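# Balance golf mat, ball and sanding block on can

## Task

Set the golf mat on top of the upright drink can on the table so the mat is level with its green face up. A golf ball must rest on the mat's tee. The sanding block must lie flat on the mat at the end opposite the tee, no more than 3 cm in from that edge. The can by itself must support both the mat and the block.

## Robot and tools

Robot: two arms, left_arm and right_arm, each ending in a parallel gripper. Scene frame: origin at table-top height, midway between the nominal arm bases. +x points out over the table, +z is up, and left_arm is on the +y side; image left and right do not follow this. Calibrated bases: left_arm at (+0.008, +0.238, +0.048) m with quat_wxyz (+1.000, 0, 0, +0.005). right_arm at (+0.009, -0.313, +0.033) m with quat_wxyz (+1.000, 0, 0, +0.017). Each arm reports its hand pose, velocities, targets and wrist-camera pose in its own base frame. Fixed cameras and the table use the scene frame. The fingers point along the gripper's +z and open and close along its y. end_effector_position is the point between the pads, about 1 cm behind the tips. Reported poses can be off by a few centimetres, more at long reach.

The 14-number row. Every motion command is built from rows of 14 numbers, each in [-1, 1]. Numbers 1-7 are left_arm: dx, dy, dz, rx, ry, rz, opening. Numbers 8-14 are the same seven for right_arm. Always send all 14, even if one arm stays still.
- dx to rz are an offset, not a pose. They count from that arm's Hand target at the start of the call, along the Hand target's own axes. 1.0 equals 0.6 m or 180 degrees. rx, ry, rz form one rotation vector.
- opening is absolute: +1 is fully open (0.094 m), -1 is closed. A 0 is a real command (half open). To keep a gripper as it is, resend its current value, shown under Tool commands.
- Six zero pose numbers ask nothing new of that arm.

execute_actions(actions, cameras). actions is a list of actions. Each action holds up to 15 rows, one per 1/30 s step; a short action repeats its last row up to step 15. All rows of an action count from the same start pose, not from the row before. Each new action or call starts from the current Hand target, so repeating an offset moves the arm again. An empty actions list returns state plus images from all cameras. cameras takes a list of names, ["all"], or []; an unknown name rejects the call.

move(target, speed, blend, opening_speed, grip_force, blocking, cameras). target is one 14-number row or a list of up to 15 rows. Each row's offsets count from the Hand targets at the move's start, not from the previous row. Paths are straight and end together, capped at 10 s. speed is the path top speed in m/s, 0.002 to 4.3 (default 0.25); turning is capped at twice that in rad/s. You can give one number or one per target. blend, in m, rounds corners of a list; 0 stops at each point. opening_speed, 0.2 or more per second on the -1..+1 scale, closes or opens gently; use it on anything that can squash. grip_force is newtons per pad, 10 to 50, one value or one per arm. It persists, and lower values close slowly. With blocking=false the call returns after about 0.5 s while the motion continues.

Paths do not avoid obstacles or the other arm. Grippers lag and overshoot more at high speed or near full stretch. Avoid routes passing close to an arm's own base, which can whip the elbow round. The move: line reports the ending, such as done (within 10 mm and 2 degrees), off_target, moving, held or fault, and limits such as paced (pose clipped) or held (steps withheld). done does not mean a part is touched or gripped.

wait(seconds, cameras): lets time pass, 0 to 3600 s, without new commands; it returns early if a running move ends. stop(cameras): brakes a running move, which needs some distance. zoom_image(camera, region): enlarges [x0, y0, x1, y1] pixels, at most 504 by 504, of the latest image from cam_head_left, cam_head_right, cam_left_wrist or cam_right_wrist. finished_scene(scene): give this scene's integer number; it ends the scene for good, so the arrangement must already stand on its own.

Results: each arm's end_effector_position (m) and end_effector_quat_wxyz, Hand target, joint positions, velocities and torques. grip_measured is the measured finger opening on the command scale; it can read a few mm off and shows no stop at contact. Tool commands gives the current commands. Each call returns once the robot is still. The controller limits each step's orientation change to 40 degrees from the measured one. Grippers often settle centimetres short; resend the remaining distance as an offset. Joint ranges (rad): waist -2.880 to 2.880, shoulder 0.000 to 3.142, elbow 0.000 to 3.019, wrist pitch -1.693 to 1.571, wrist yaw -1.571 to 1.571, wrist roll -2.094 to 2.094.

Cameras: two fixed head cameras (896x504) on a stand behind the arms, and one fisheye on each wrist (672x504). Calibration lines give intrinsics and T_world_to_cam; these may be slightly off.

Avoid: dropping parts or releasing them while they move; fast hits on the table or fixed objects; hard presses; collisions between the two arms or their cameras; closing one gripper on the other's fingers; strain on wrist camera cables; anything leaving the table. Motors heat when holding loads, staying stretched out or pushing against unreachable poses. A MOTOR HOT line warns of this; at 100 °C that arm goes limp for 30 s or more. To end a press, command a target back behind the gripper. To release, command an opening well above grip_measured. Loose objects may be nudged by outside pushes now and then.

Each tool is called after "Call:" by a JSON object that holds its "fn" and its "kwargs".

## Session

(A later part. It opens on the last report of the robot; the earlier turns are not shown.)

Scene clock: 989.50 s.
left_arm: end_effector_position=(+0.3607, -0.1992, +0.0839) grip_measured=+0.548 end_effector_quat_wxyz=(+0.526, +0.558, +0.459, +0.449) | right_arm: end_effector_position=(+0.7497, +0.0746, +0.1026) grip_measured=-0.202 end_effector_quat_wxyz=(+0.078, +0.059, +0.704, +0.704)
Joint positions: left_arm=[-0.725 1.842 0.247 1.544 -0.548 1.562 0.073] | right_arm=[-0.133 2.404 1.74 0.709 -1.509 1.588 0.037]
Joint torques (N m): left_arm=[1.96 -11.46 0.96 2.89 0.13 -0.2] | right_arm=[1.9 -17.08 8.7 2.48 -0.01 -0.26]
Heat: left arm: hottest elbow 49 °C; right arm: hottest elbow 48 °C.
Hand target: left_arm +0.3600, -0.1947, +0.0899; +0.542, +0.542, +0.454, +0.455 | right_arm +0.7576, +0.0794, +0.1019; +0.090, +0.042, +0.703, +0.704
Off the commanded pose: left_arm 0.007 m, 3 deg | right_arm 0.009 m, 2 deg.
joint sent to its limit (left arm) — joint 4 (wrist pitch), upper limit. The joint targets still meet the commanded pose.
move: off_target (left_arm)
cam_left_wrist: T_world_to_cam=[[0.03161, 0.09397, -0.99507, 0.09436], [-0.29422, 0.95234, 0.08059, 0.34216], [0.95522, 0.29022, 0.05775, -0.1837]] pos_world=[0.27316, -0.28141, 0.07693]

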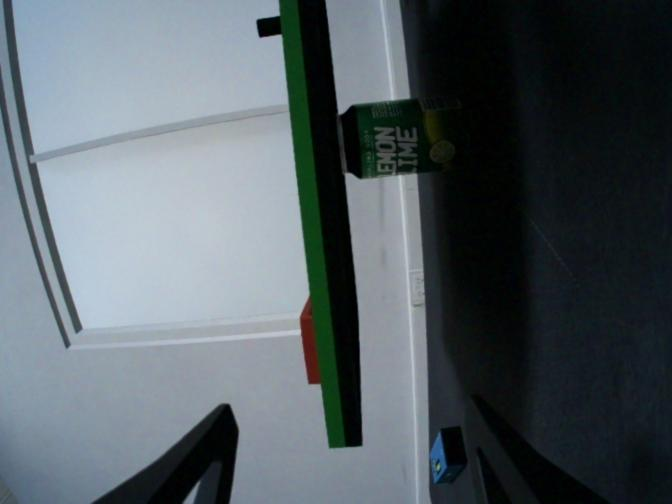

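Call:
{"fn": "zoom_image", "kwargs": {"camera": "cam_left_wrist", "region": [260, 60, 480, 220]}}

Call:
{"fn": "zoom_image", "kwargs": {"camera": "cam_left_wrist", "region": [280, 280, 480, 480]}}

Scaled by 2.291 from the camera's image (finer frame: 960x720).

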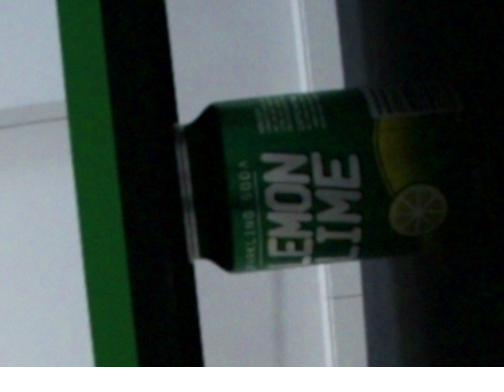

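Scaled by 2.520 from the camera's image (finer frame: 960x720).

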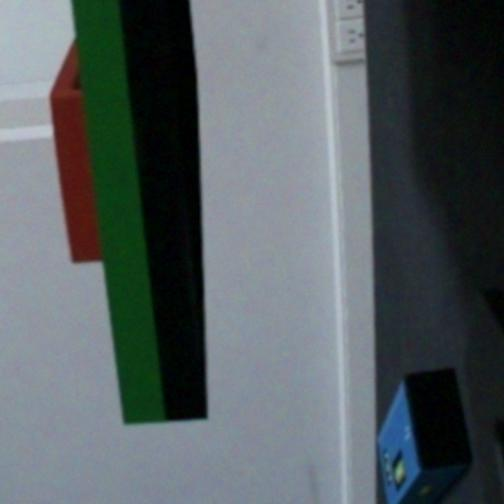

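Call:
{"fn": "move", "kwargs": {"target": [0,0,0,0,0,0,0.55,0,0,0,0,0,0,0.05], "opening_speed": 0.2, "cameras": ["cam_left_wrist","cam_right_wrist"]}}

Call:
{"fn": "zoom_image", "kwargs": {"camera": "cam_left_wrist", "region": [260, 60, 480, 220]}}

Scene clock: 1004.50 s.
left_arm: end_effector_position=(+0.3607, -0.1992, +0.0839) grip_measured=+0.548 end_effector_quat_wxyz=(+0.526, +0.558, +0.459, +0.449) | right_arm: end_effector_position=(+0.7496, +0.0747, +0.1002) grip_measured=+0.047 end_effector_quat_wxyz=(+0.077, +0.060, +0.704, +0.704)
Joint positions: left_arm=[-0.725 1.842 0.247 1.544 -0.548 1.562 0.073] | right_arm=[-0.133 2.408 1.74 0.709 -1.509 1.588 0.049]
Joint torques (N m): left_arm=[2.14 -11.87 0.9 2.97 0.11 -0.18] | right_arm=[1.73 -16.62 8.91 2.28 0 -0.29]
Heat: left arm: hottest elbow 46 °C; right arm: hottest elbow 48 °C.
Hand target: left_arm +0.3600, -0.1947, +0.0899; +0.541, +0.542, +0.454, +0.455 | right_arm +0.7576, +0.0794, +0.1019; +0.090, +0.042, +0.703, +0.704
Off the commanded pose: left_arm 0.007 m, 3 deg | right_arm 0.009 m, 3 deg.
joint sent to its limit (left arm) — joint 4 (wrist pitch), upper limit. The joint targets still meet the commanded pose.
move: done
cam_left_wrist: T_world_to_cam=[[0.03161, 0.09397, -0.99507, 0.09436], [-0.29422, 0.95234, 0.08059, 0.34216], [0.95522, 0.29022, 0.05775, -0.1837]] pos_world=[0.27316, -0.28141, 0.07693]
cam_right_wrist: T_world_to_cam=[[-0.04909, 0.05279, -0.9974, 0.1348], [-0.9732, -0.22717, 0.03588, 0.80053], [-0.22468, 0.97242, 0.06252, 0.20151]] pos_world=[0.83096, -0.02122, 0.09313]

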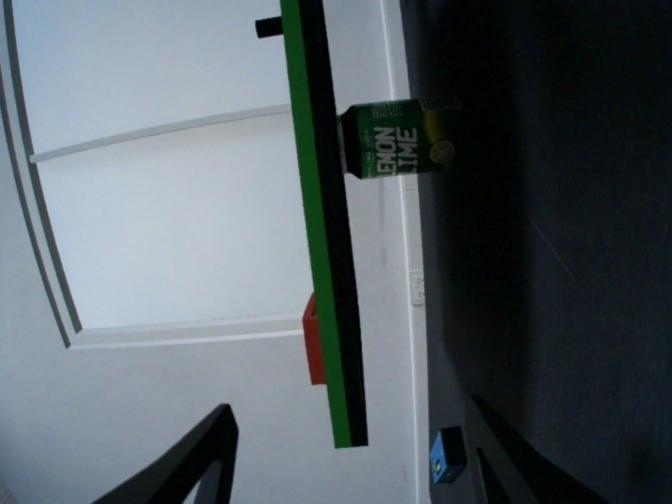

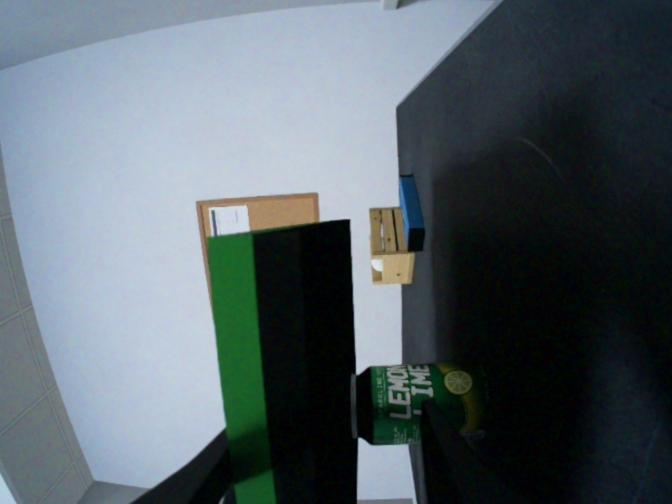

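Scaled by 2.291 from the camera's image (finer frame: 960x720).

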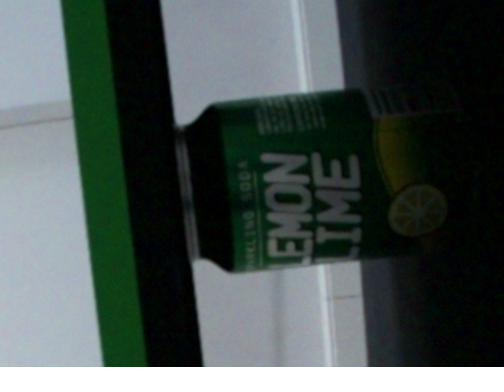

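Call:
{"fn": "move", "kwargs": {"target": [0.0147,0.0067,0.1125,0,0.1,0,0.3,0,0,0,0,0,0,-0.85], "speed": 0.12, "opening_speed": 0.25, "cameras": ["cam_left_wrist","cam_right_wrist"]}}

Scene clock: 1013.70 s.
left_arm: end_effector_position=(+0.4208, -0.1968, +0.1006) grip_measured=+0.302 end_effector_quat_wxyz=(+0.473, +0.460, +0.533, +0.530) | right_arm: end_effector_position=(+0.7496, +0.0747, +0.1002) grip_measured=-0.665 end_effector_quat_wxyz=(+0.077, +0.060, +0.704, +0.704)
Joint positions: left_arm=[-0.722 1.857 0.452 1.419 -0.851 1.565 0.061] | right_arm=[-0.133 2.408 1.74 0.709 -1.509 1.588 0.016]
Joint torques (N m): left_arm=[1.73 -11.4 4.37 1.42 -0.09 -0.07] | right_arm=[2.08 -16.38 8.88 2.41 -0.02 -0.29]
Heat: left arm: hottest elbow 44 °C; right arm: hottest elbow 48 °C.
Hand target: left_arm +0.4281, -0.1978, +0.0941; +0.464, +0.464, +0.533, +0.534 | right_arm +0.7576, +0.0794, +0.1019; +0.090, +0.042, +0.703, +0.704
Off the commanded pose: left_arm 0.010 m, 1 deg | right_arm 0.009 m, 3 deg.
move: done
cam_left_wrist: T_world_to_cam=[[0.0581, 0.07181, -0.99572, 0.09333], [-0.57078, 0.8207, 0.02589, 0.45225], [0.81905, 0.56683, 0.08867, -0.1342]] pos_world=[0.36262, -0.30179, 0.09312]
cam_right_wrist: T_world_to_cam=[[-0.04909, 0.05279, -0.9974, 0.1348], [-0.9732, -0.22717, 0.03588, 0.80053], [-0.22468, 0.97242, 0.06252, 0.20151]] pos_world=[0.83096, -0.02122, 0.09313]

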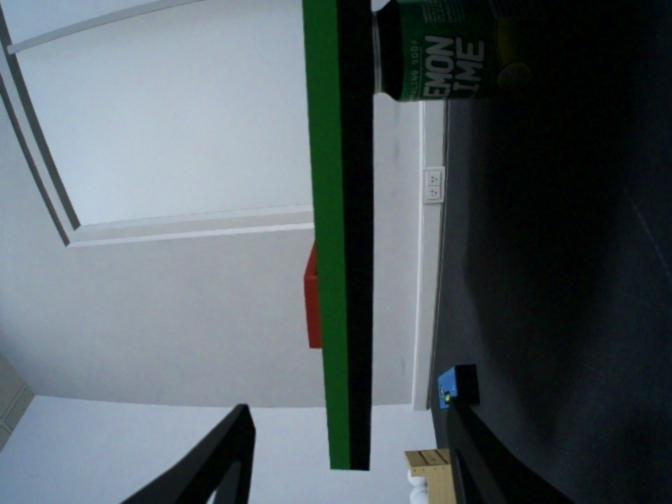

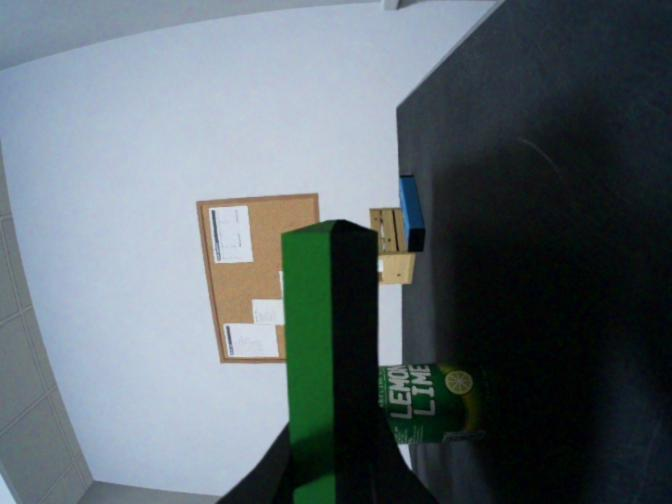

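Call:
{"fn": "move", "kwargs": {"target": [-0.002,0.003,0.1107,0,0,0,0.3,0,0,0,0,0,0,-0.85], "speed": 0.08, "cameras": ["cam_left_wrist","cam_head_right"]}}

Scene clock: 1017.37 s.
left_arm: end_effector_position=(+0.4852, -0.1876, +0.1024) grip_measured=+0.302 end_effector_quat_wxyz=(+0.471, +0.459, +0.533, +0.532) | right_arm: end_effector_position=(+0.7496, +0.0747, +0.1002) grip_measured=-0.665 end_effector_quat_wxyz=(+0.077, +0.060, +0.704, +0.704)
Joint positions: left_arm=[-0.593 1.888 0.579 1.321 -0.728 1.565 0.061] | right_arm=[-0.133 2.408 1.74 0.709 -1.509 1.588 0.016]
Joint torques (N m): left_arm=[1.85 -12.75 5.44 1.5 0.11 -0.06] | right_arm=[1.61 -16.62 8.69 2.22 0.04 -0.33]
Heat: left arm: hottest elbow 44 °C; right arm: hottest elbow 48 °C.
Hand target: left_arm +0.4940, -0.1897, +0.0959; +0.464, +0.464, +0.533, +0.534 | right_arm +0.7576, +0.0794, +0.1019; +0.090, +0.042, +0.703, +0.704
Off the commanded pose: left_arm 0.011 m, 1 deg | right_arm 0.009 m, 3 deg.
move: off_target (left_arm)
cam_left_wrist: T_world_to_cam=[[0.05654, 0.07503, -0.99558, 0.09211], [-0.57579, 0.81709, 0.02888, 0.48282], [0.81564, 0.57161, 0.0894, -0.1897]] pos_world=[0.42752, -0.29298, 0.09472]
Images, in order (width x height): cam_head_right 896x504, cam_left_wrist 672x504.

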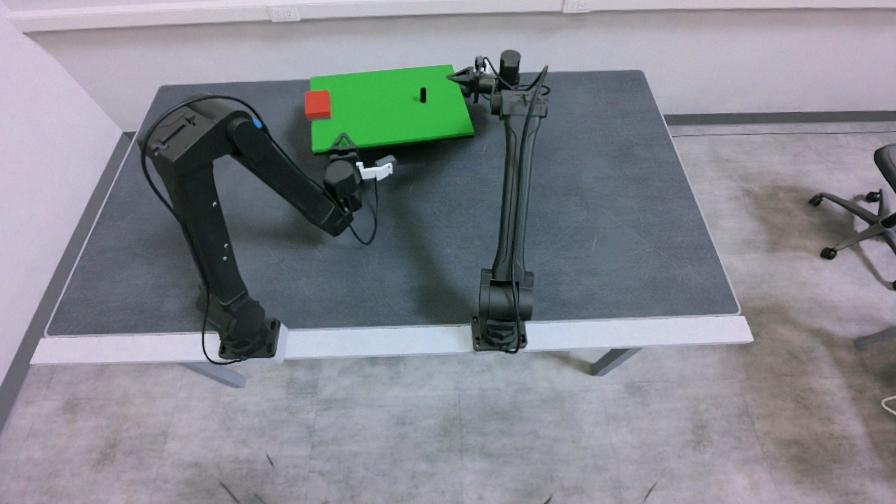

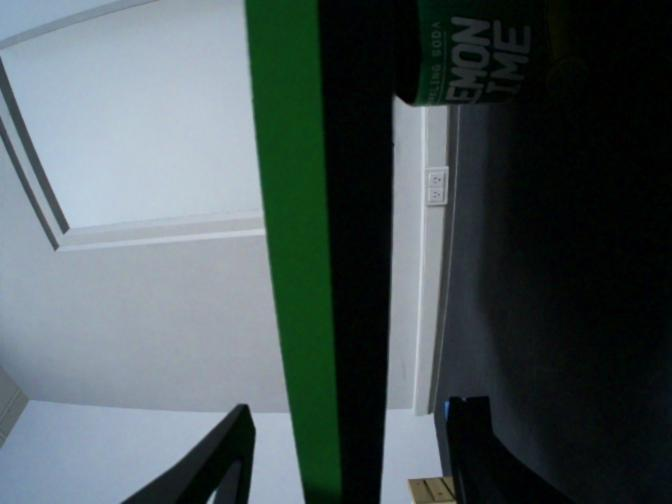

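Call:
{"fn": "move", "kwargs": {"target": [0,0,0,0,0,0,-0.85,0,0,0,0,0,0,-0.85], "opening_speed": 0.3, "cameras": ["cam_left_wrist","cam_right_wrist"]}}

Scene clock: 1023.00 s.
left_arm: end_effector_position=(+0.4852, -0.1877, +0.1021) grip_measured=-0.644 end_effector_quat_wxyz=(+0.468, +0.462, +0.532, +0.534) | right_arm: end_effector_position=(+0.7496, +0.0747, +0.1002) grip_measured=-0.665 end_effector_quat_wxyz=(+0.077, +0.060, +0.704, +0.704)
Joint positions: left_arm=[-0.593 1.888 0.579 1.321 -0.727 1.573 0.017] | right_arm=[-0.133 2.408 1.74 0.709 -1.509 1.588 0.016]
Joint torques (N m): left_arm=[2.02 -12.92 5.39 1.44 0.11 -0.15] | right_arm=[1.96 -16.79 8.9 2.29 0.07 -0.3]
Heat: left arm: hottest elbow 44 °C; right arm: hottest elbow 48 °C.
Hand target: left_arm +0.4940, -0.1898, +0.0959; +0.464, +0.464, +0.533, +0.534 | right_arm +0.7576, +0.0794, +0.1019; +0.090, +0.042, +0.703, +0.704
Off the commanded pose: left_arm 0.011 m, 1 deg | right_arm 0.009 m, 3 deg.
move: done
cam_left_wrist: T_world_to_cam=[[0.05456, 0.08358, -0.99501, 0.09431], [-0.57538, 0.81704, 0.03708, 0.48189], [0.81606, 0.57049, 0.09267, -0.19042]] pos_world=[0.42752, -0.29298, 0.09362]
cam_right_wrist: T_world_to_cam=[[-0.04909, 0.05279, -0.9974, 0.1348], [-0.9732, -0.22717, 0.03588, 0.80053], [-0.22468, 0.97242, 0.06252, 0.20151]] pos_world=[0.83096, -0.02122, 0.09313]

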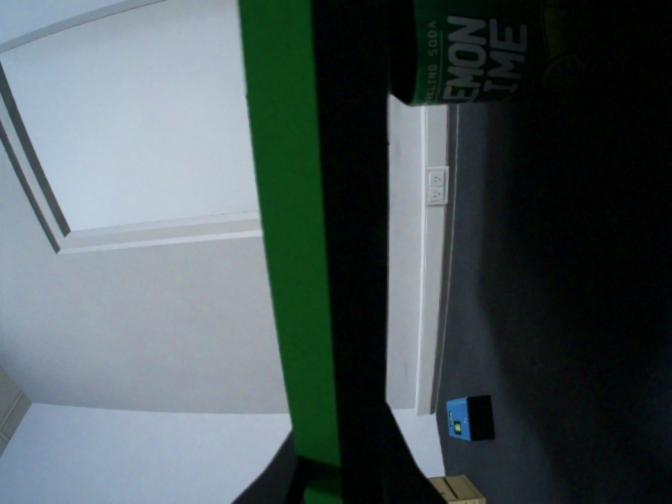

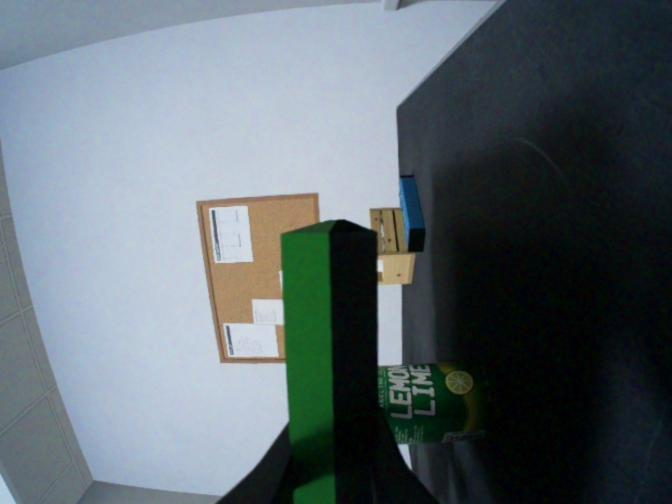

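Call:
{"fn": "move", "kwargs": {"target": [0,0.0367,0,0,0,0,-0.85,-0.0025,0.0367,0.0003,0,0,0,-0.85], "speed": 0.06, "cameras": ["cam_left_wrist","cam_right_wrist","cam_head_right"]}}

Scene clock: 1026.20 s.
left_arm: end_effector_position=(+0.4859, -0.1882, +0.1051) grip_measured=-0.650 end_effector_quat_wxyz=(+0.457, +0.473, +0.534, +0.531) | right_arm: end_effector_position=(+0.7496, +0.0747, +0.1002) grip_measured=-0.666 end_effector_quat_wxyz=(+0.070, +0.067, +0.703, +0.705)
Joint positions: left_arm=[-0.593 1.852 0.579 1.248 -0.727 1.568 0.016] | right_arm=[-0.133 2.408 1.74 0.709 -1.509 1.608 0.016]
Joint torques (N m): left_arm=[1.96 -16.44 5.38 1.48 0.09 -0.1] | right_arm=[1.85 -19.49 8.58 2.26 0.01 -0.19]
Heat: left arm: hottest elbow 44 °C; right arm: hottest elbow 48 °C.
Hand target: left_arm +0.4939, -0.1899, +0.1178; +0.464, +0.464, +0.533, +0.534 | right_arm +0.7576, +0.0794, +0.1240; +0.090, +0.042, +0.703, +0.704
Off the commanded pose: left_arm 0.015 m, 1 deg | right_arm 0.026 m, 4 deg.
move: off_target (left_arm, right_arm)
cam_left_wrist: T_world_to_cam=[[0.02595, 0.09797, -0.99485, 0.114], [-0.57396, 0.81626, 0.06541, 0.4788], [0.81847, 0.56931, 0.07742, -0.19079]] pos_world=[0.42801, -0.29338, 0.09687]
cam_right_wrist: T_world_to_cam=[[-0.06849, 0.05658, -0.99605, 0.14899], [-0.97232, -0.22734, 0.05394, 0.79804], [-0.22339, 0.97217, 0.07058, 0.19977]] pos_world=[0.83078, -0.02122, 0.09126]
Images, in order (width x height): cam_head_right 896x504, cam_left_wrist 672x504, cam_right_wrist 672x504.

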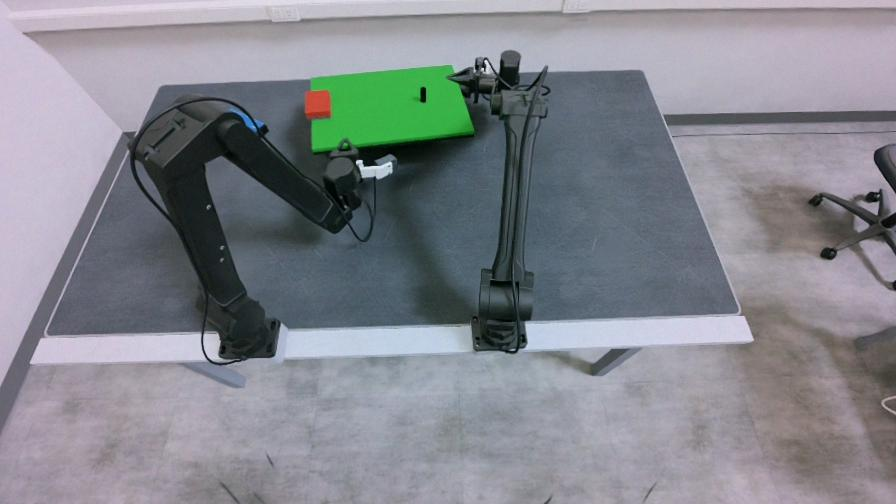

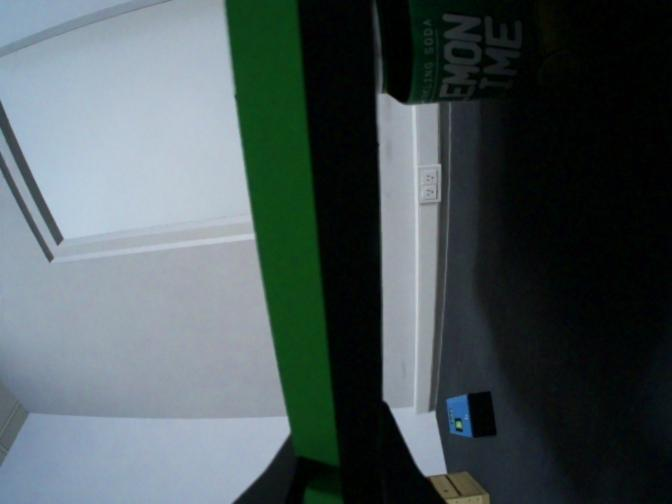

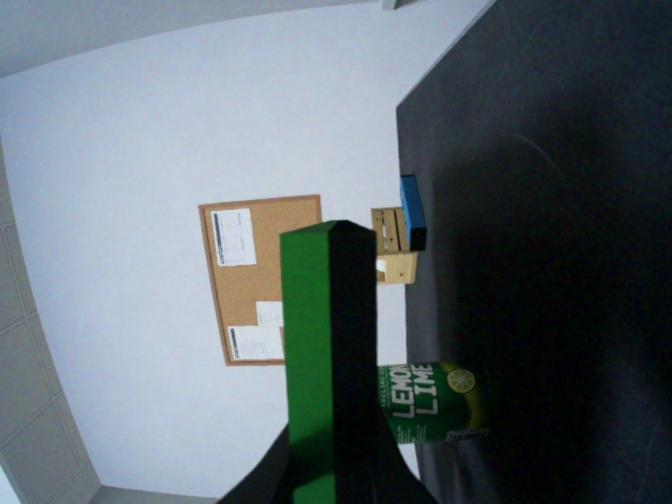

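Call:
{"fn": "move", "kwargs": {"target": [0,0.03,0,0,0,0,-0.85,-0.0022,0.0333,0.0003,0,0,0,-0.85], "speed": 0.06, "cameras": ["cam_left_wrist","cam_right_wrist"]}}

Scene clock: 1027.83 s.
left_arm: end_effector_position=(+0.4863, -0.1882, +0.1114) grip_measured=-0.651 end_effector_quat_wxyz=(+0.449, +0.481, +0.538, +0.527) | right_arm: end_effector_position=(+0.7496, +0.0747, +0.1002) grip_measured=-0.666 end_effector_quat_wxyz=(+0.060, +0.077, +0.702, +0.705)
Joint positions: left_arm=[-0.592 1.807 0.579 1.174 -0.727 1.559 0.016] | right_arm=[-0.133 2.408 1.74 0.709 -1.509 1.635 0.016]
Joint torques (N m): left_arm=[1.67 -17.96 5.6 2.07 0.07 -0.03] | right_arm=[2.2 -21.19 8.18 2.15 0.01 -0.22]
Heat: left arm: hottest elbow 44 °C; right arm: hottest elbow 48 °C.
Hand target: left_arm +0.4939, -0.1898, +0.1358; +0.464, +0.464, +0.533, +0.534 | right_arm +0.7575, +0.0795, +0.1440; +0.090, +0.042, +0.703, +0.704
Off the commanded pose: left_arm 0.026 m, 3 deg | right_arm 0.045 m, 5 deg.
move: off_target (left_arm, right_arm)
cam_left_wrist: T_world_to_cam=[[0.00197, 0.10633, -0.99433, 0.1334], [-0.57269, 0.81525, 0.08605, 0.47548], [0.81977, 0.56927, 0.0625, -0.1905]] pos_world=[0.42821, -0.29337, 0.10363]
cam_right_wrist: T_world_to_cam=[[-0.09493, 0.06182, -0.99356, 0.16814], [-0.97053, -0.2278, 0.07855, 0.79435], [-0.22148, 0.97174, 0.08162, 0.19726]] pos_world=[0.83059, -0.02112, 0.08856]

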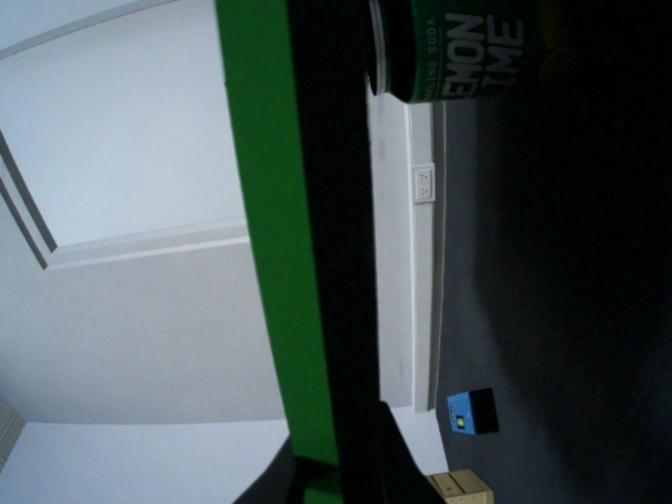

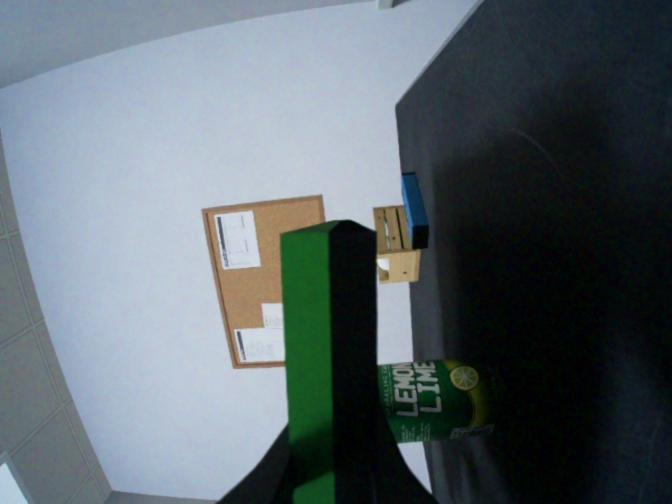

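Call:
{"fn": "move", "kwargs": {"target": [0,0,0,0,0,0,-0.85,-0.0025,0.0367,0.0003,0,0,0,-0.85], "speed": 0.06, "cameras": ["cam_left_wrist","cam_right_wrist"]}}

Scene clock: 1029.87 s.
left_arm: end_effector_position=(+0.4863, -0.1882, +0.1122) grip_measured=-0.651 end_effector_quat_wxyz=(+0.450, +0.479, +0.539, +0.526) | right_arm: end_effector_position=(+0.7498, +0.0746, +0.1032) grip_measured=-0.667 end_effector_quat_wxyz=(+0.059, +0.078, +0.702, +0.706)
Joint positions: left_arm=[-0.592 1.806 0.579 1.174 -0.727 1.555 0.016] | right_arm=[-0.133 2.404 1.74 0.709 -1.509 1.643 0.016]
Joint torques (N m): left_arm=[1.67 -17.61 5.57 2.09 0.03 0.06] | right_arm=[2.49 -22.42 8.12 1.65 -0.02 -0.18]
Heat: left arm: hottest elbow 43 °C; right arm: hottest elbow 48 °C.
Hand target: left_arm +0.4939, -0.1898, +0.1359; +0.464, +0.464, +0.533, +0.534 | right_arm +0.7575, +0.0795, +0.1660; +0.090, +0.042, +0.703, +0.704
Off the commanded pose: left_arm 0.025 m, 3 deg | right_arm 0.064 m, 5 deg.
move: off_target (right_arm)
cam_left_wrist: T_world_to_cam=[[0.00376, 0.10138, -0.99484, 0.13243], [-0.57296, 0.81558, 0.08095, 0.47619], [0.81957, 0.5697, 0.06115, -0.19031]] pos_world=[0.42831, -0.29338, 0.10483]
cam_right_wrist: T_world_to_cam=[[-0.09825, 0.06275, -0.99318, 0.17346], [-0.97026, -0.22788, 0.08159, 0.79365], [-0.22121, 0.97167, 0.08327, 0.19667]] pos_world=[0.83059, -0.02112, 0.09115]

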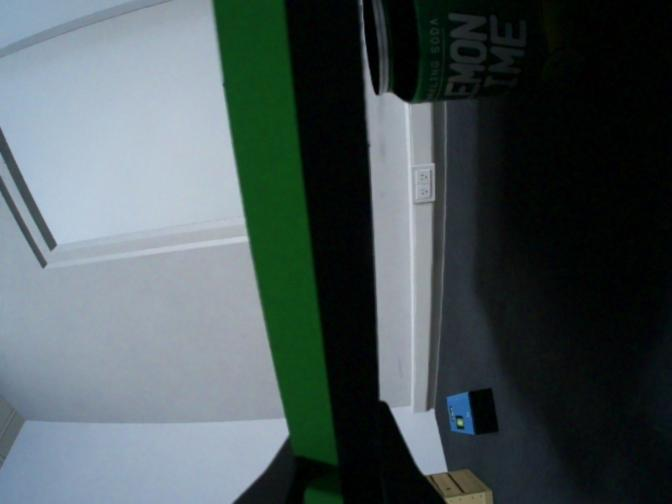

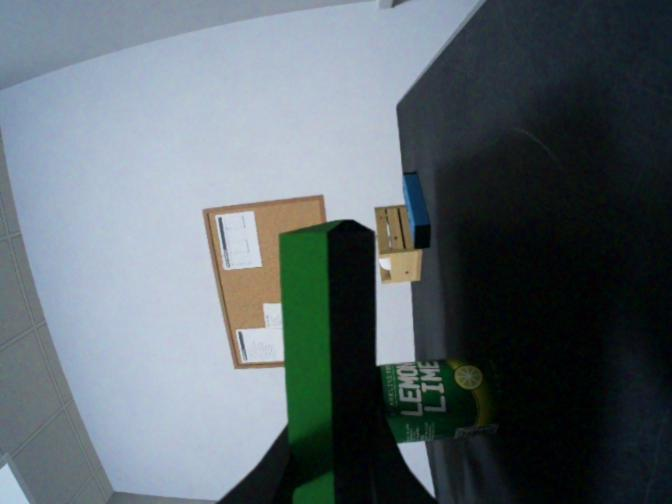

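Call:
{"fn": "move", "kwargs": {"target": [0,0,0,0,0,0,-0.85,-0.0014,0.02,0.0002,0,0,0,-0.85], "speed": 0.06, "cameras": ["cam_right_wrist"]}}

Scene clock: 1032.03 s.
left_arm: end_effector_position=(+0.4864, -0.1883, +0.1151) grip_measured=-0.651 end_effector_quat_wxyz=(+0.454, +0.476, +0.539, +0.526) | right_arm: end_effector_position=(+0.7501, +0.0746, +0.1134) grip_measured=-0.668 end_effector_quat_wxyz=(+0.060, +0.077, +0.702, +0.706)
Joint positions: left_arm=[-0.592 1.8 0.579 1.174 -0.727 1.55 0.016] | right_arm=[-0.133 2.388 1.74 0.702 -1.509 1.647 0.016]
Joint torques (N m): left_arm=[2.02 -16.91 5.65 2.15 0.04 0.09] | right_arm=[1.9 -23.36 8.43 1.42 -0.03 -0.04]
Heat: left arm: hottest elbow 43 °C; right arm: hottest elbow 48 °C.
Hand target: left_arm +0.4939, -0.1898, +0.1359; +0.464, +0.464, +0.533, +0.534 | right_arm +0.7576, +0.0795, +0.1779; +0.090, +0.042, +0.703, +0.704
Off the commanded pose: left_arm 0.022 m, 2 deg | right_arm 0.065 m, 5 deg.
move: off_target (right_arm)
cam_right_wrist: T_world_to_cam=[[-0.09522, 0.06257, -0.99349, 0.18146], [-0.9705, -0.2279, 0.07866, 0.79377], [-0.22149, 0.97167, 0.08243, 0.19622]] pos_world=[0.83109, -0.02112, 0.10166]

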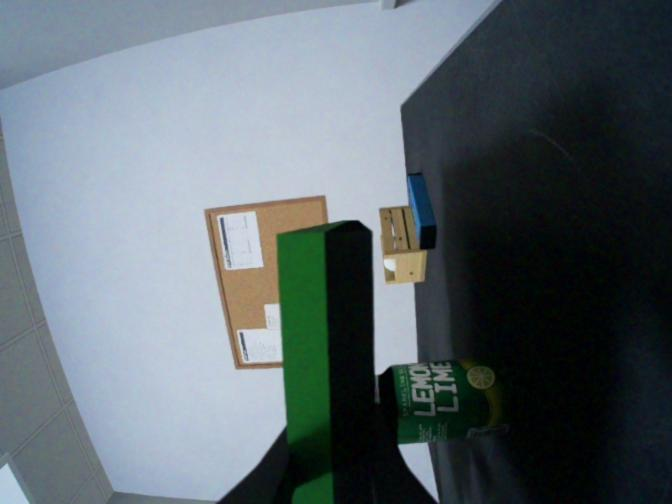

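Call:
{"fn": "move", "kwargs": {"target": [-0.0417,0,0,0,0,0,-0.85,-0.0123,-0.0005,-0.0398,0,0,0,-0.85], "speed": 0.05, "cameras": ["cam_left_wrist","cam_right_wrist"]}}

Scene clock: 1034.80 s.
left_arm: end_effector_position=(+0.4846, -0.2016, +0.1171) grip_measured=-0.651 end_effector_quat_wxyz=(+0.450, +0.474, +0.542, +0.527) | right_arm: end_effector_position=(+0.7467, +0.0584, +0.1130) grip_measured=-0.668 end_effector_quat_wxyz=(+0.055, +0.078, +0.702, +0.706)
Joint positions: left_arm=[-0.626 1.8 0.599 1.148 -0.771 1.546 0.016] | right_arm=[-0.156 2.388 1.74 0.7 -1.538 1.654 0.016]
Joint torques (N m): left_arm=[0.85 -15.03 7.69 2.17 -0.15 0.11] | right_arm=[0.5 -23.88 10.14 1.48 -0.12 0.07]
Heat: left arm: hottest elbow 43 °C; right arm: hottest elbow 48 °C.
Hand target: left_arm +0.4974, -0.2145, +0.1359; +0.464, +0.464, +0.533, +0.534 | right_arm +0.7603, +0.0547, +0.1779; +0.090, +0.042, +0.703, +0.704
Off the commanded pose: left_arm 0.026 m, 2 deg | right_arm 0.066 m, 6 deg.
move: off_target (left_arm, right_arm)
cam_left_wrist: T_world_to_cam=[[0.00589, 0.09455, -0.9955, 0.13628], [-0.58083, 0.81069, 0.07356, 0.48944], [0.814, 0.57779, 0.05969, -0.17707]] pos_world=[0.42761, -0.30736, 0.11024]
cam_right_wrist: T_world_to_cam=[[-0.10405, 0.062, -0.99264, 0.18824], [-0.9684, -0.23377, 0.08691, 0.78461], [-0.22666, 0.97031, 0.08436, 0.21494]] pos_world=[0.82812, -0.03681, 0.10053]

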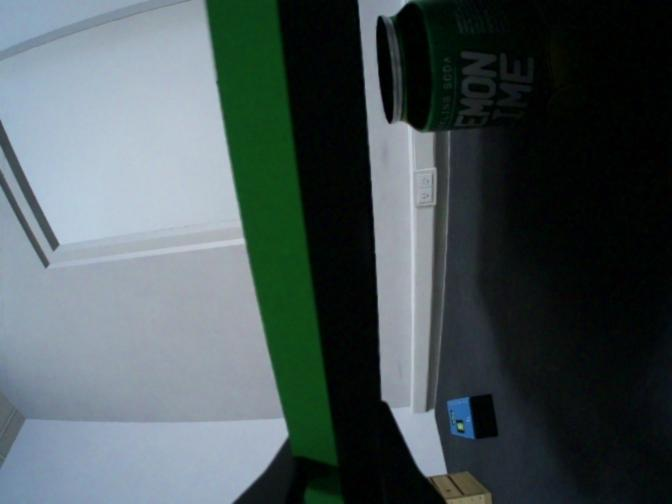

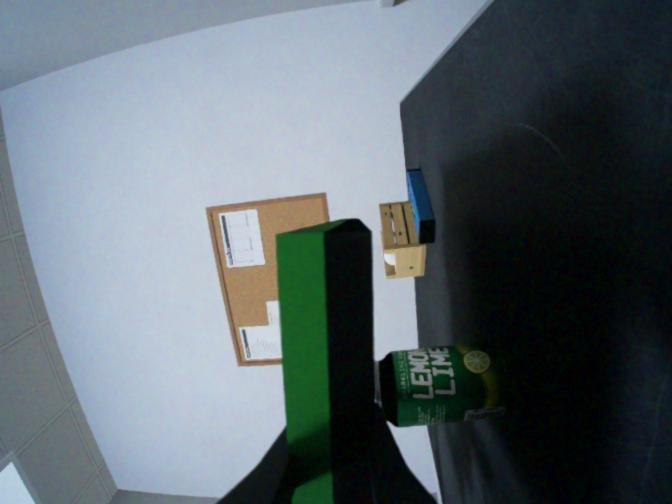

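Call:
{"fn": "move", "kwargs": {"target": [-0.02,0,0.0033,0,0,0,-0.85,-0.0097,-0.0005,-0.0144,0,0,0,-0.85], "speed": 0.05, "cameras": ["cam_left_wrist","cam_right_wrist","cam_head_right"]}}

Scene clock: 1037.03 s.
left_arm: end_effector_position=(+0.4868, -0.2112, +0.1195) grip_measured=-0.651 end_effector_quat_wxyz=(+0.451, +0.474, +0.542, +0.528) | right_arm: end_effector_position=(+0.7470, +0.0480, +0.1146) grip_measured=-0.668 end_effector_quat_wxyz=(+0.057, +0.080, +0.702, +0.705)
Joint positions: left_arm=[-0.643 1.804 0.621 1.132 -0.789 1.547 0.016] | right_arm=[-0.17 2.388 1.744 0.7 -1.547 1.659 0.016]
Joint torques (N m): left_arm=[0.67 -14.68 8.23 2.15 -0.1 0.11] | right_arm=[1.61 -21.48 11.45 1.25 -0.25 0.03]
Heat: left arm: hottest elbow 43 °C; right arm: hottest elbow 48 °C.
Hand target: left_arm +0.5011, -0.2262, +0.1359; +0.464, +0.464, +0.533, +0.534 | right_arm +0.7645, +0.0452, +0.1779; +0.090, +0.042, +0.703, +0.704
Off the commanded pose: left_arm 0.026 m, 2 deg | right_arm 0.066 m, 6 deg.
move: off_target (left_arm, right_arm)
cam_left_wrist: T_world_to_cam=[[0.00779, 0.09499, -0.99545, 0.13879], [-0.58191, 0.80999, 0.07274, 0.49886], [0.81321, 0.5787, 0.06159, -0.17314]] pos_world=[0.43001, -0.31706, 0.11254]
cam_right_wrist: T_world_to_cam=[[-0.10449, 0.06236, -0.99257, 0.19086], [-0.96956, -0.22861, 0.08771, 0.78283], [-0.22144, 0.97152, 0.08435, 0.22108]] pos_world=[0.8279, -0.04772, 0.10213]
Images, in order (width x height): cam_head_right 896x504, cam_left_wrist 672x504, cam_right_wrist 672x504.

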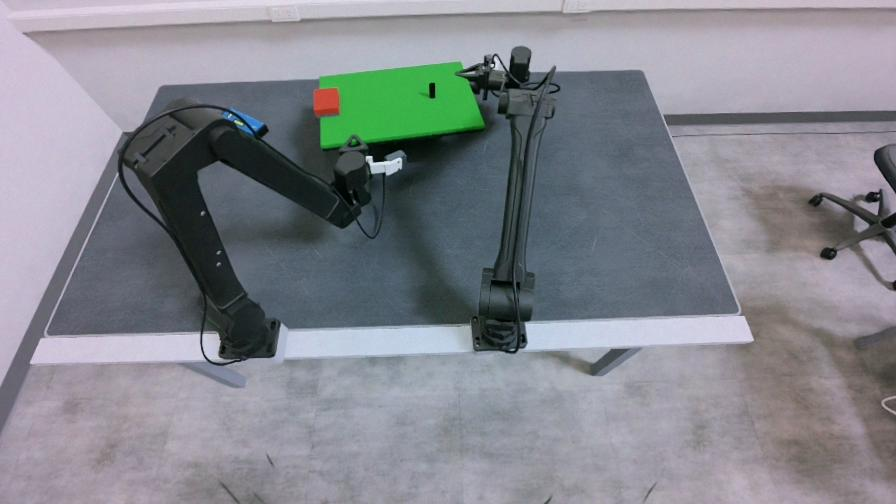

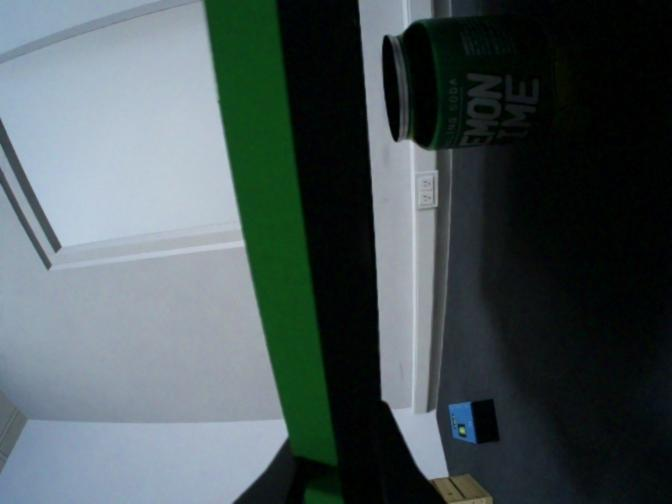

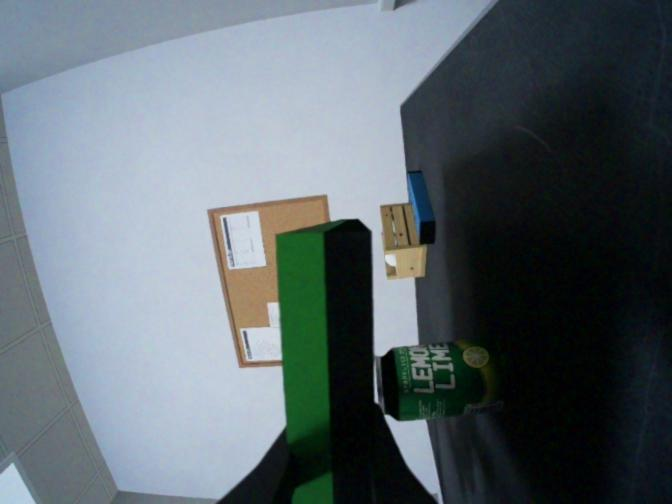

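Call:
{"fn": "move", "kwargs": {"target": [0,-0.033,0,0,0,0,-0.85,0.004,-0.06,-0.0005,0,0,0,-0.85], "speed": 0.06, "cameras": ["cam_left_wrist"]}}

Scene clock: 1040.53 s.
left_arm: end_effector_position=(+0.4890, -0.2125, +0.1043) grip_measured=-0.651 end_effector_quat_wxyz=(+0.450, +0.473, +0.544, +0.528) | right_arm: end_effector_position=(+0.7484, +0.0463, +0.1069) grip_measured=-0.669 end_effector_quat_wxyz=(+0.059, +0.080, +0.702, +0.705)
Joint positions: left_arm=[-0.643 1.856 0.63 1.172 -0.791 1.542 0.016] | right_arm=[-0.172 2.403 1.75 0.7 -1.545 1.647 0.016]
Joint torques (N m): left_arm=[0.85 -14.15 7.3 3.08 0.02 0.14] | right_arm=[1.67 -19.08 11.22 1.92 -0.29 -0.18]
Heat: left arm: hottest elbow 43 °C; right arm: hottest elbow 48 °C.
Hand target: left_arm +0.5011, -0.2262, +0.1160; +0.464, +0.464, +0.533, +0.534 | right_arm +0.7645, +0.0451, +0.1419; +0.090, +0.042, +0.703, +0.704
Off the commanded pose: left_arm 0.022 m, 2 deg | right_arm 0.039 m, 6 deg.
move: off_target (left_arm, right_arm)
cam_left_wrist: T_world_to_cam=[[0.00558, 0.09226, -0.99572, 0.12428], [-0.58379, 0.80874, 0.07166, 0.50298], [0.81189, 0.58089, 0.05838, -0.17178]] pos_world=[0.43241, -0.31846, 0.09774]

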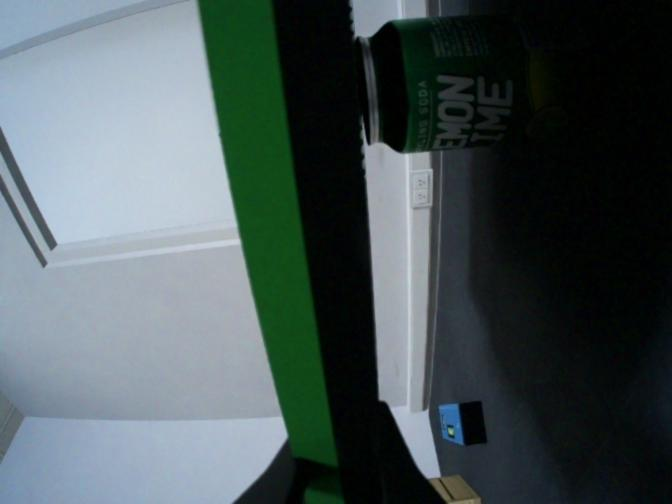

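Call:
{"fn": "move", "kwargs": {"target": [0,-0.01,0,0,0,0,-0.85,0.0014,-0.02,-0.0002,0,0,0,-0.85], "speed": 0.04, "cameras": ["cam_left_wrist","cam_right_wrist"]}}

Scene clock: 1042.03 s.
left_arm: end_effector_position=(+0.4903, -0.2135, +0.1025) grip_measured=-0.651 end_effector_quat_wxyz=(+0.452, +0.471, +0.542, +0.529) | right_arm: end_effector_position=(+0.7505, +0.0460, +0.1066) grip_measured=-0.670 end_effector_quat_wxyz=(+0.062, +0.077, +0.702, +0.705)
Joint positions: left_arm=[-0.643 1.872 0.635 1.194 -0.791 1.548 0.016] | right_arm=[-0.172 2.409 1.76 0.7 -1.546 1.643 0.016]
Joint torques (N m): left_arm=[0.73 -13.98 7.09 2.96 0.03 0.1] | right_arm=[1.26 -18.14 10.69 2.21 -0.26 -0.3]
Heat: left arm: hottest elbow 43 °C; right arm: hottest elbow 48 °C.
Hand target: left_arm +0.5011, -0.2262, +0.1101; +0.464, +0.464, +0.533, +0.534 | right_arm +0.7644, +0.0451, +0.1297; +0.090, +0.042, +0.703, +0.704
Off the commanded pose: left_arm 0.018 m, 2 deg | right_arm 0.027 m, 5 deg.
move: off_target (left_arm, right_arm)
cam_left_wrist: T_world_to_cam=[[0.01383, 0.09148, -0.99571, 0.11837], [-0.58418, 0.80892, 0.0662, 0.50545], [0.81151, 0.58076, 0.06463, -0.17261]] pos_world=[0.43371, -0.31946, 0.09555]
cam_right_wrist: T_world_to_cam=[[-0.09204, 0.06015, -0.99394, 0.17432], [-0.97127, -0.22541, 0.0763, 0.78885], [-0.21946, 0.9724, 0.07917, 0.22353]] pos_world=[0.83128, -0.05003, 0.09538]

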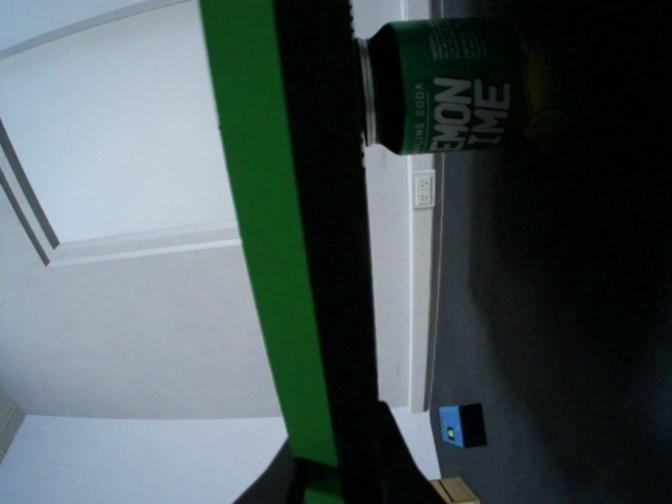

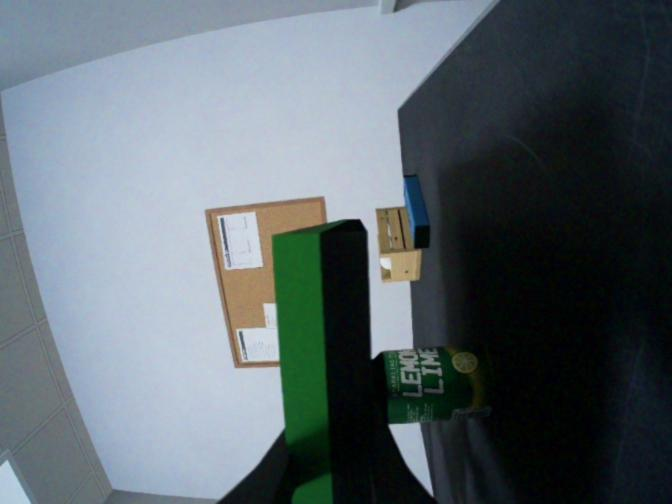

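Call:
{"fn": "move", "kwargs": {"target": [-0.004,-0.006,-0.004,0,0,0,-0.85,0.006,-0.025,-0.0012,0,0,0,-0.85], "speed": 0.04, "cameras": ["cam_left_wrist","cam_right_wrist"]}}

Scene clock: 1044.43 s.
left_arm: end_effector_position=(+0.4893, -0.2154, +0.1022) grip_measured=-0.651 end_effector_quat_wxyz=(+0.452, +0.470, +0.540, +0.532) | right_arm: end_effector_position=(+0.7504, +0.0460, +0.1032) grip_measured=-0.670 end_effector_quat_wxyz=(+0.066, +0.073, +0.703, +0.704)
Joint positions: left_arm=[-0.649 1.88 0.637 1.209 -0.799 1.558 0.016] | right_arm=[-0.172 2.414 1.761 0.7 -1.546 1.628 0.016]
Joint torques (N m): left_arm=[0.62 -13.45 6.87 2.7 0.02 -0.02] | right_arm=[1.14 -17.61 10.22 2.15 -0.28 -0.36]
Heat: left arm: hottest elbow 43 °C; right arm: hottest elbow 48 °C.
Hand target: left_arm +0.4990, -0.2289, +0.1065; +0.464, +0.464, +0.533, +0.534 | right_arm +0.7619, +0.0450, +0.1147; +0.090, +0.042, +0.703, +0.704
Off the commanded pose: left_arm 0.017 m, 2 deg | right_arm 0.016 m, 5 deg.
move: off_target (left_arm, right_arm)
cam_left_wrist: T_world_to_cam=[[0.0194, 0.0962, -0.99517, 0.11643], [-0.58586, 0.80767, 0.06666, 0.50696], [0.81018, 0.58174, 0.07203, -0.17053]] pos_world=[0.43291, -0.32145, 0.09436]
cam_right_wrist: T_world_to_cam=[[-0.08239, 0.05807, -0.99491, 0.16394], [-0.97188, -0.22564, 0.06732, 0.79036], [-0.22058, 0.97248, 0.07503, 0.22504]] pos_world=[0.83128, -0.05003, 0.09301]

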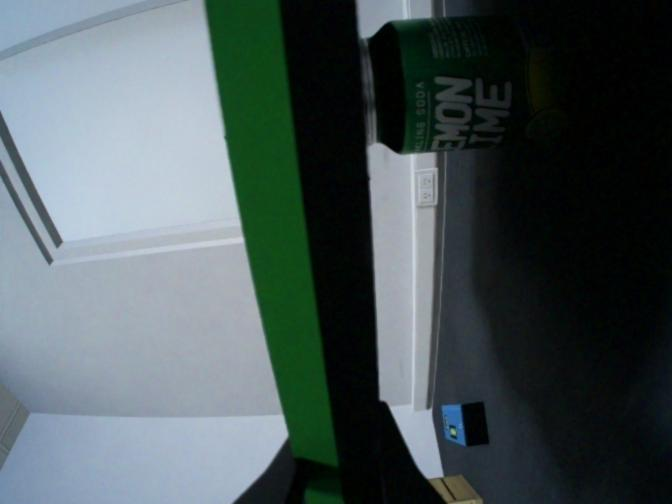

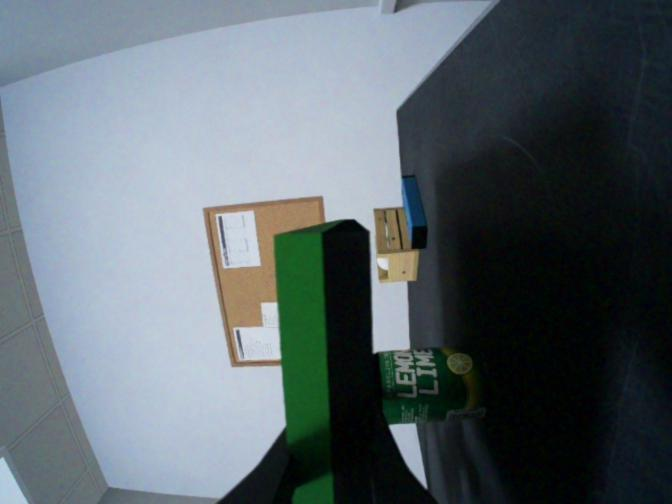

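Call:
{"fn": "move", "kwargs": {"target": [0,-0.01,0,0,0,0,-0.85,0.0012,-0.018,-0.0002,0,0,0,-0.85], "speed": 0.04, "cameras": ["cam_left_wrist","cam_right_wrist","cam_head_left"]}}

Scene clock: 1046.53 s.
left_arm: end_effector_position=(+0.4904, -0.2168, +0.1006) grip_measured=-0.651 end_effector_quat_wxyz=(+0.455, +0.467, +0.538, +0.534) | right_arm: end_effector_position=(+0.7527, +0.0456, +0.1023) grip_measured=-0.670 end_effector_quat_wxyz=(+0.070, +0.068, +0.703, +0.704)
Joint positions: left_arm=[-0.65 1.895 0.642 1.231 -0.8 1.565 0.016] | right_arm=[-0.172 2.421 1.773 0.7 -1.547 1.62 0.016]
Joint torques (N m): left_arm=[0.73 -13.27 6.57 2.59 0.06 -0.06] | right_arm=[0.97 -17.08 9.44 2.39 -0.25 -0.45]
Heat: left arm: hottest elbow 43 °C; right arm: hottest elbow 48 °C.
Hand target: left_arm +0.4990, -0.2288, +0.1004; +0.464, +0.464, +0.533, +0.534 | right_arm +0.7619, +0.0450, +0.1039; +0.090, +0.042, +0.703, +0.704
Off the commanded pose: left_arm 0.015 m, 1 deg | right_arm 0.009 m, 4 deg.
move: off_target (left_arm, right_arm)
cam_left_wrist: T_world_to_cam=[[0.02806, 0.09558, -0.99503, 0.11059], [-0.58602, 0.80799, 0.06109, 0.50954], [0.80981, 0.58139, 0.07868, -0.17117]] pos_world=[0.43411, -0.32275, 0.09238]
cam_right_wrist: T_world_to_cam=[[-0.07088, 0.05584, -0.99592, 0.15478], [-0.97244, -0.22619, 0.05653, 0.79414], [-0.22211, 0.97248, 0.07033, 0.22757]] pos_world=[0.83377, -0.05032, 0.09325]
Images, in order (width x height): cam_head_left 896x504, cam_left_wrist 672x504, cam_right_wrist 672x504.

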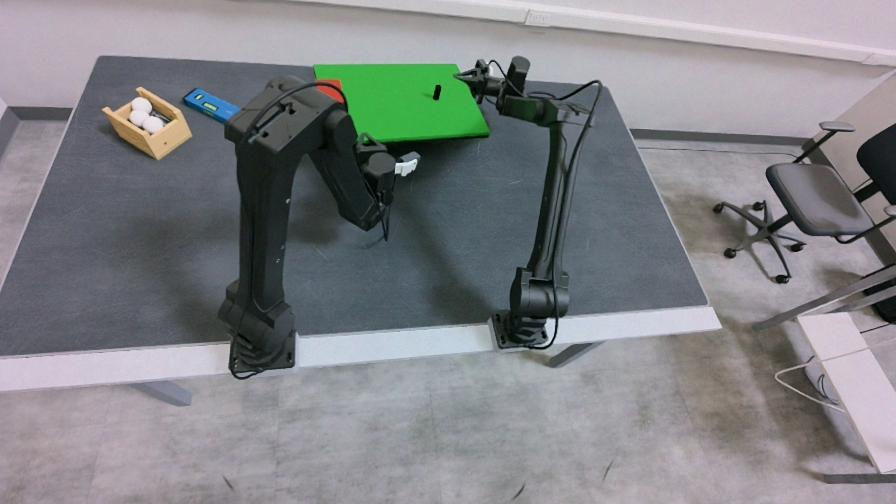

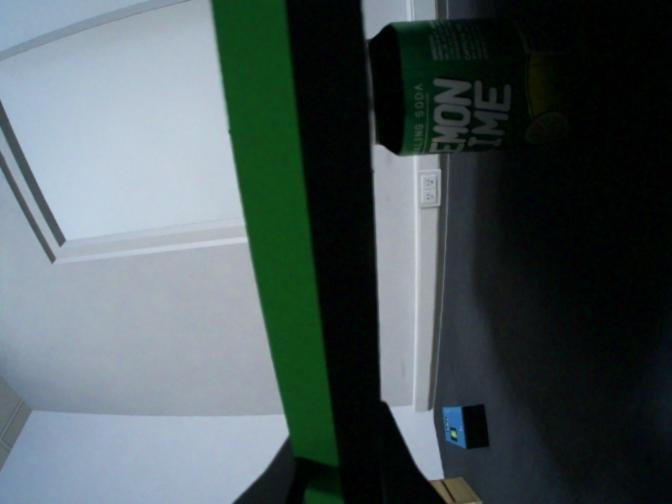

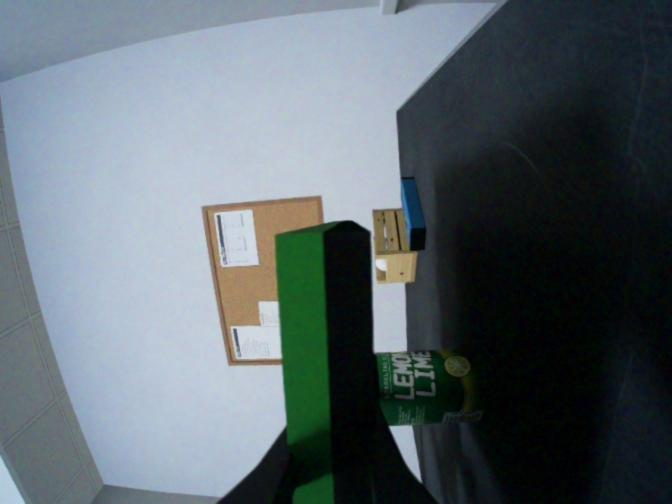

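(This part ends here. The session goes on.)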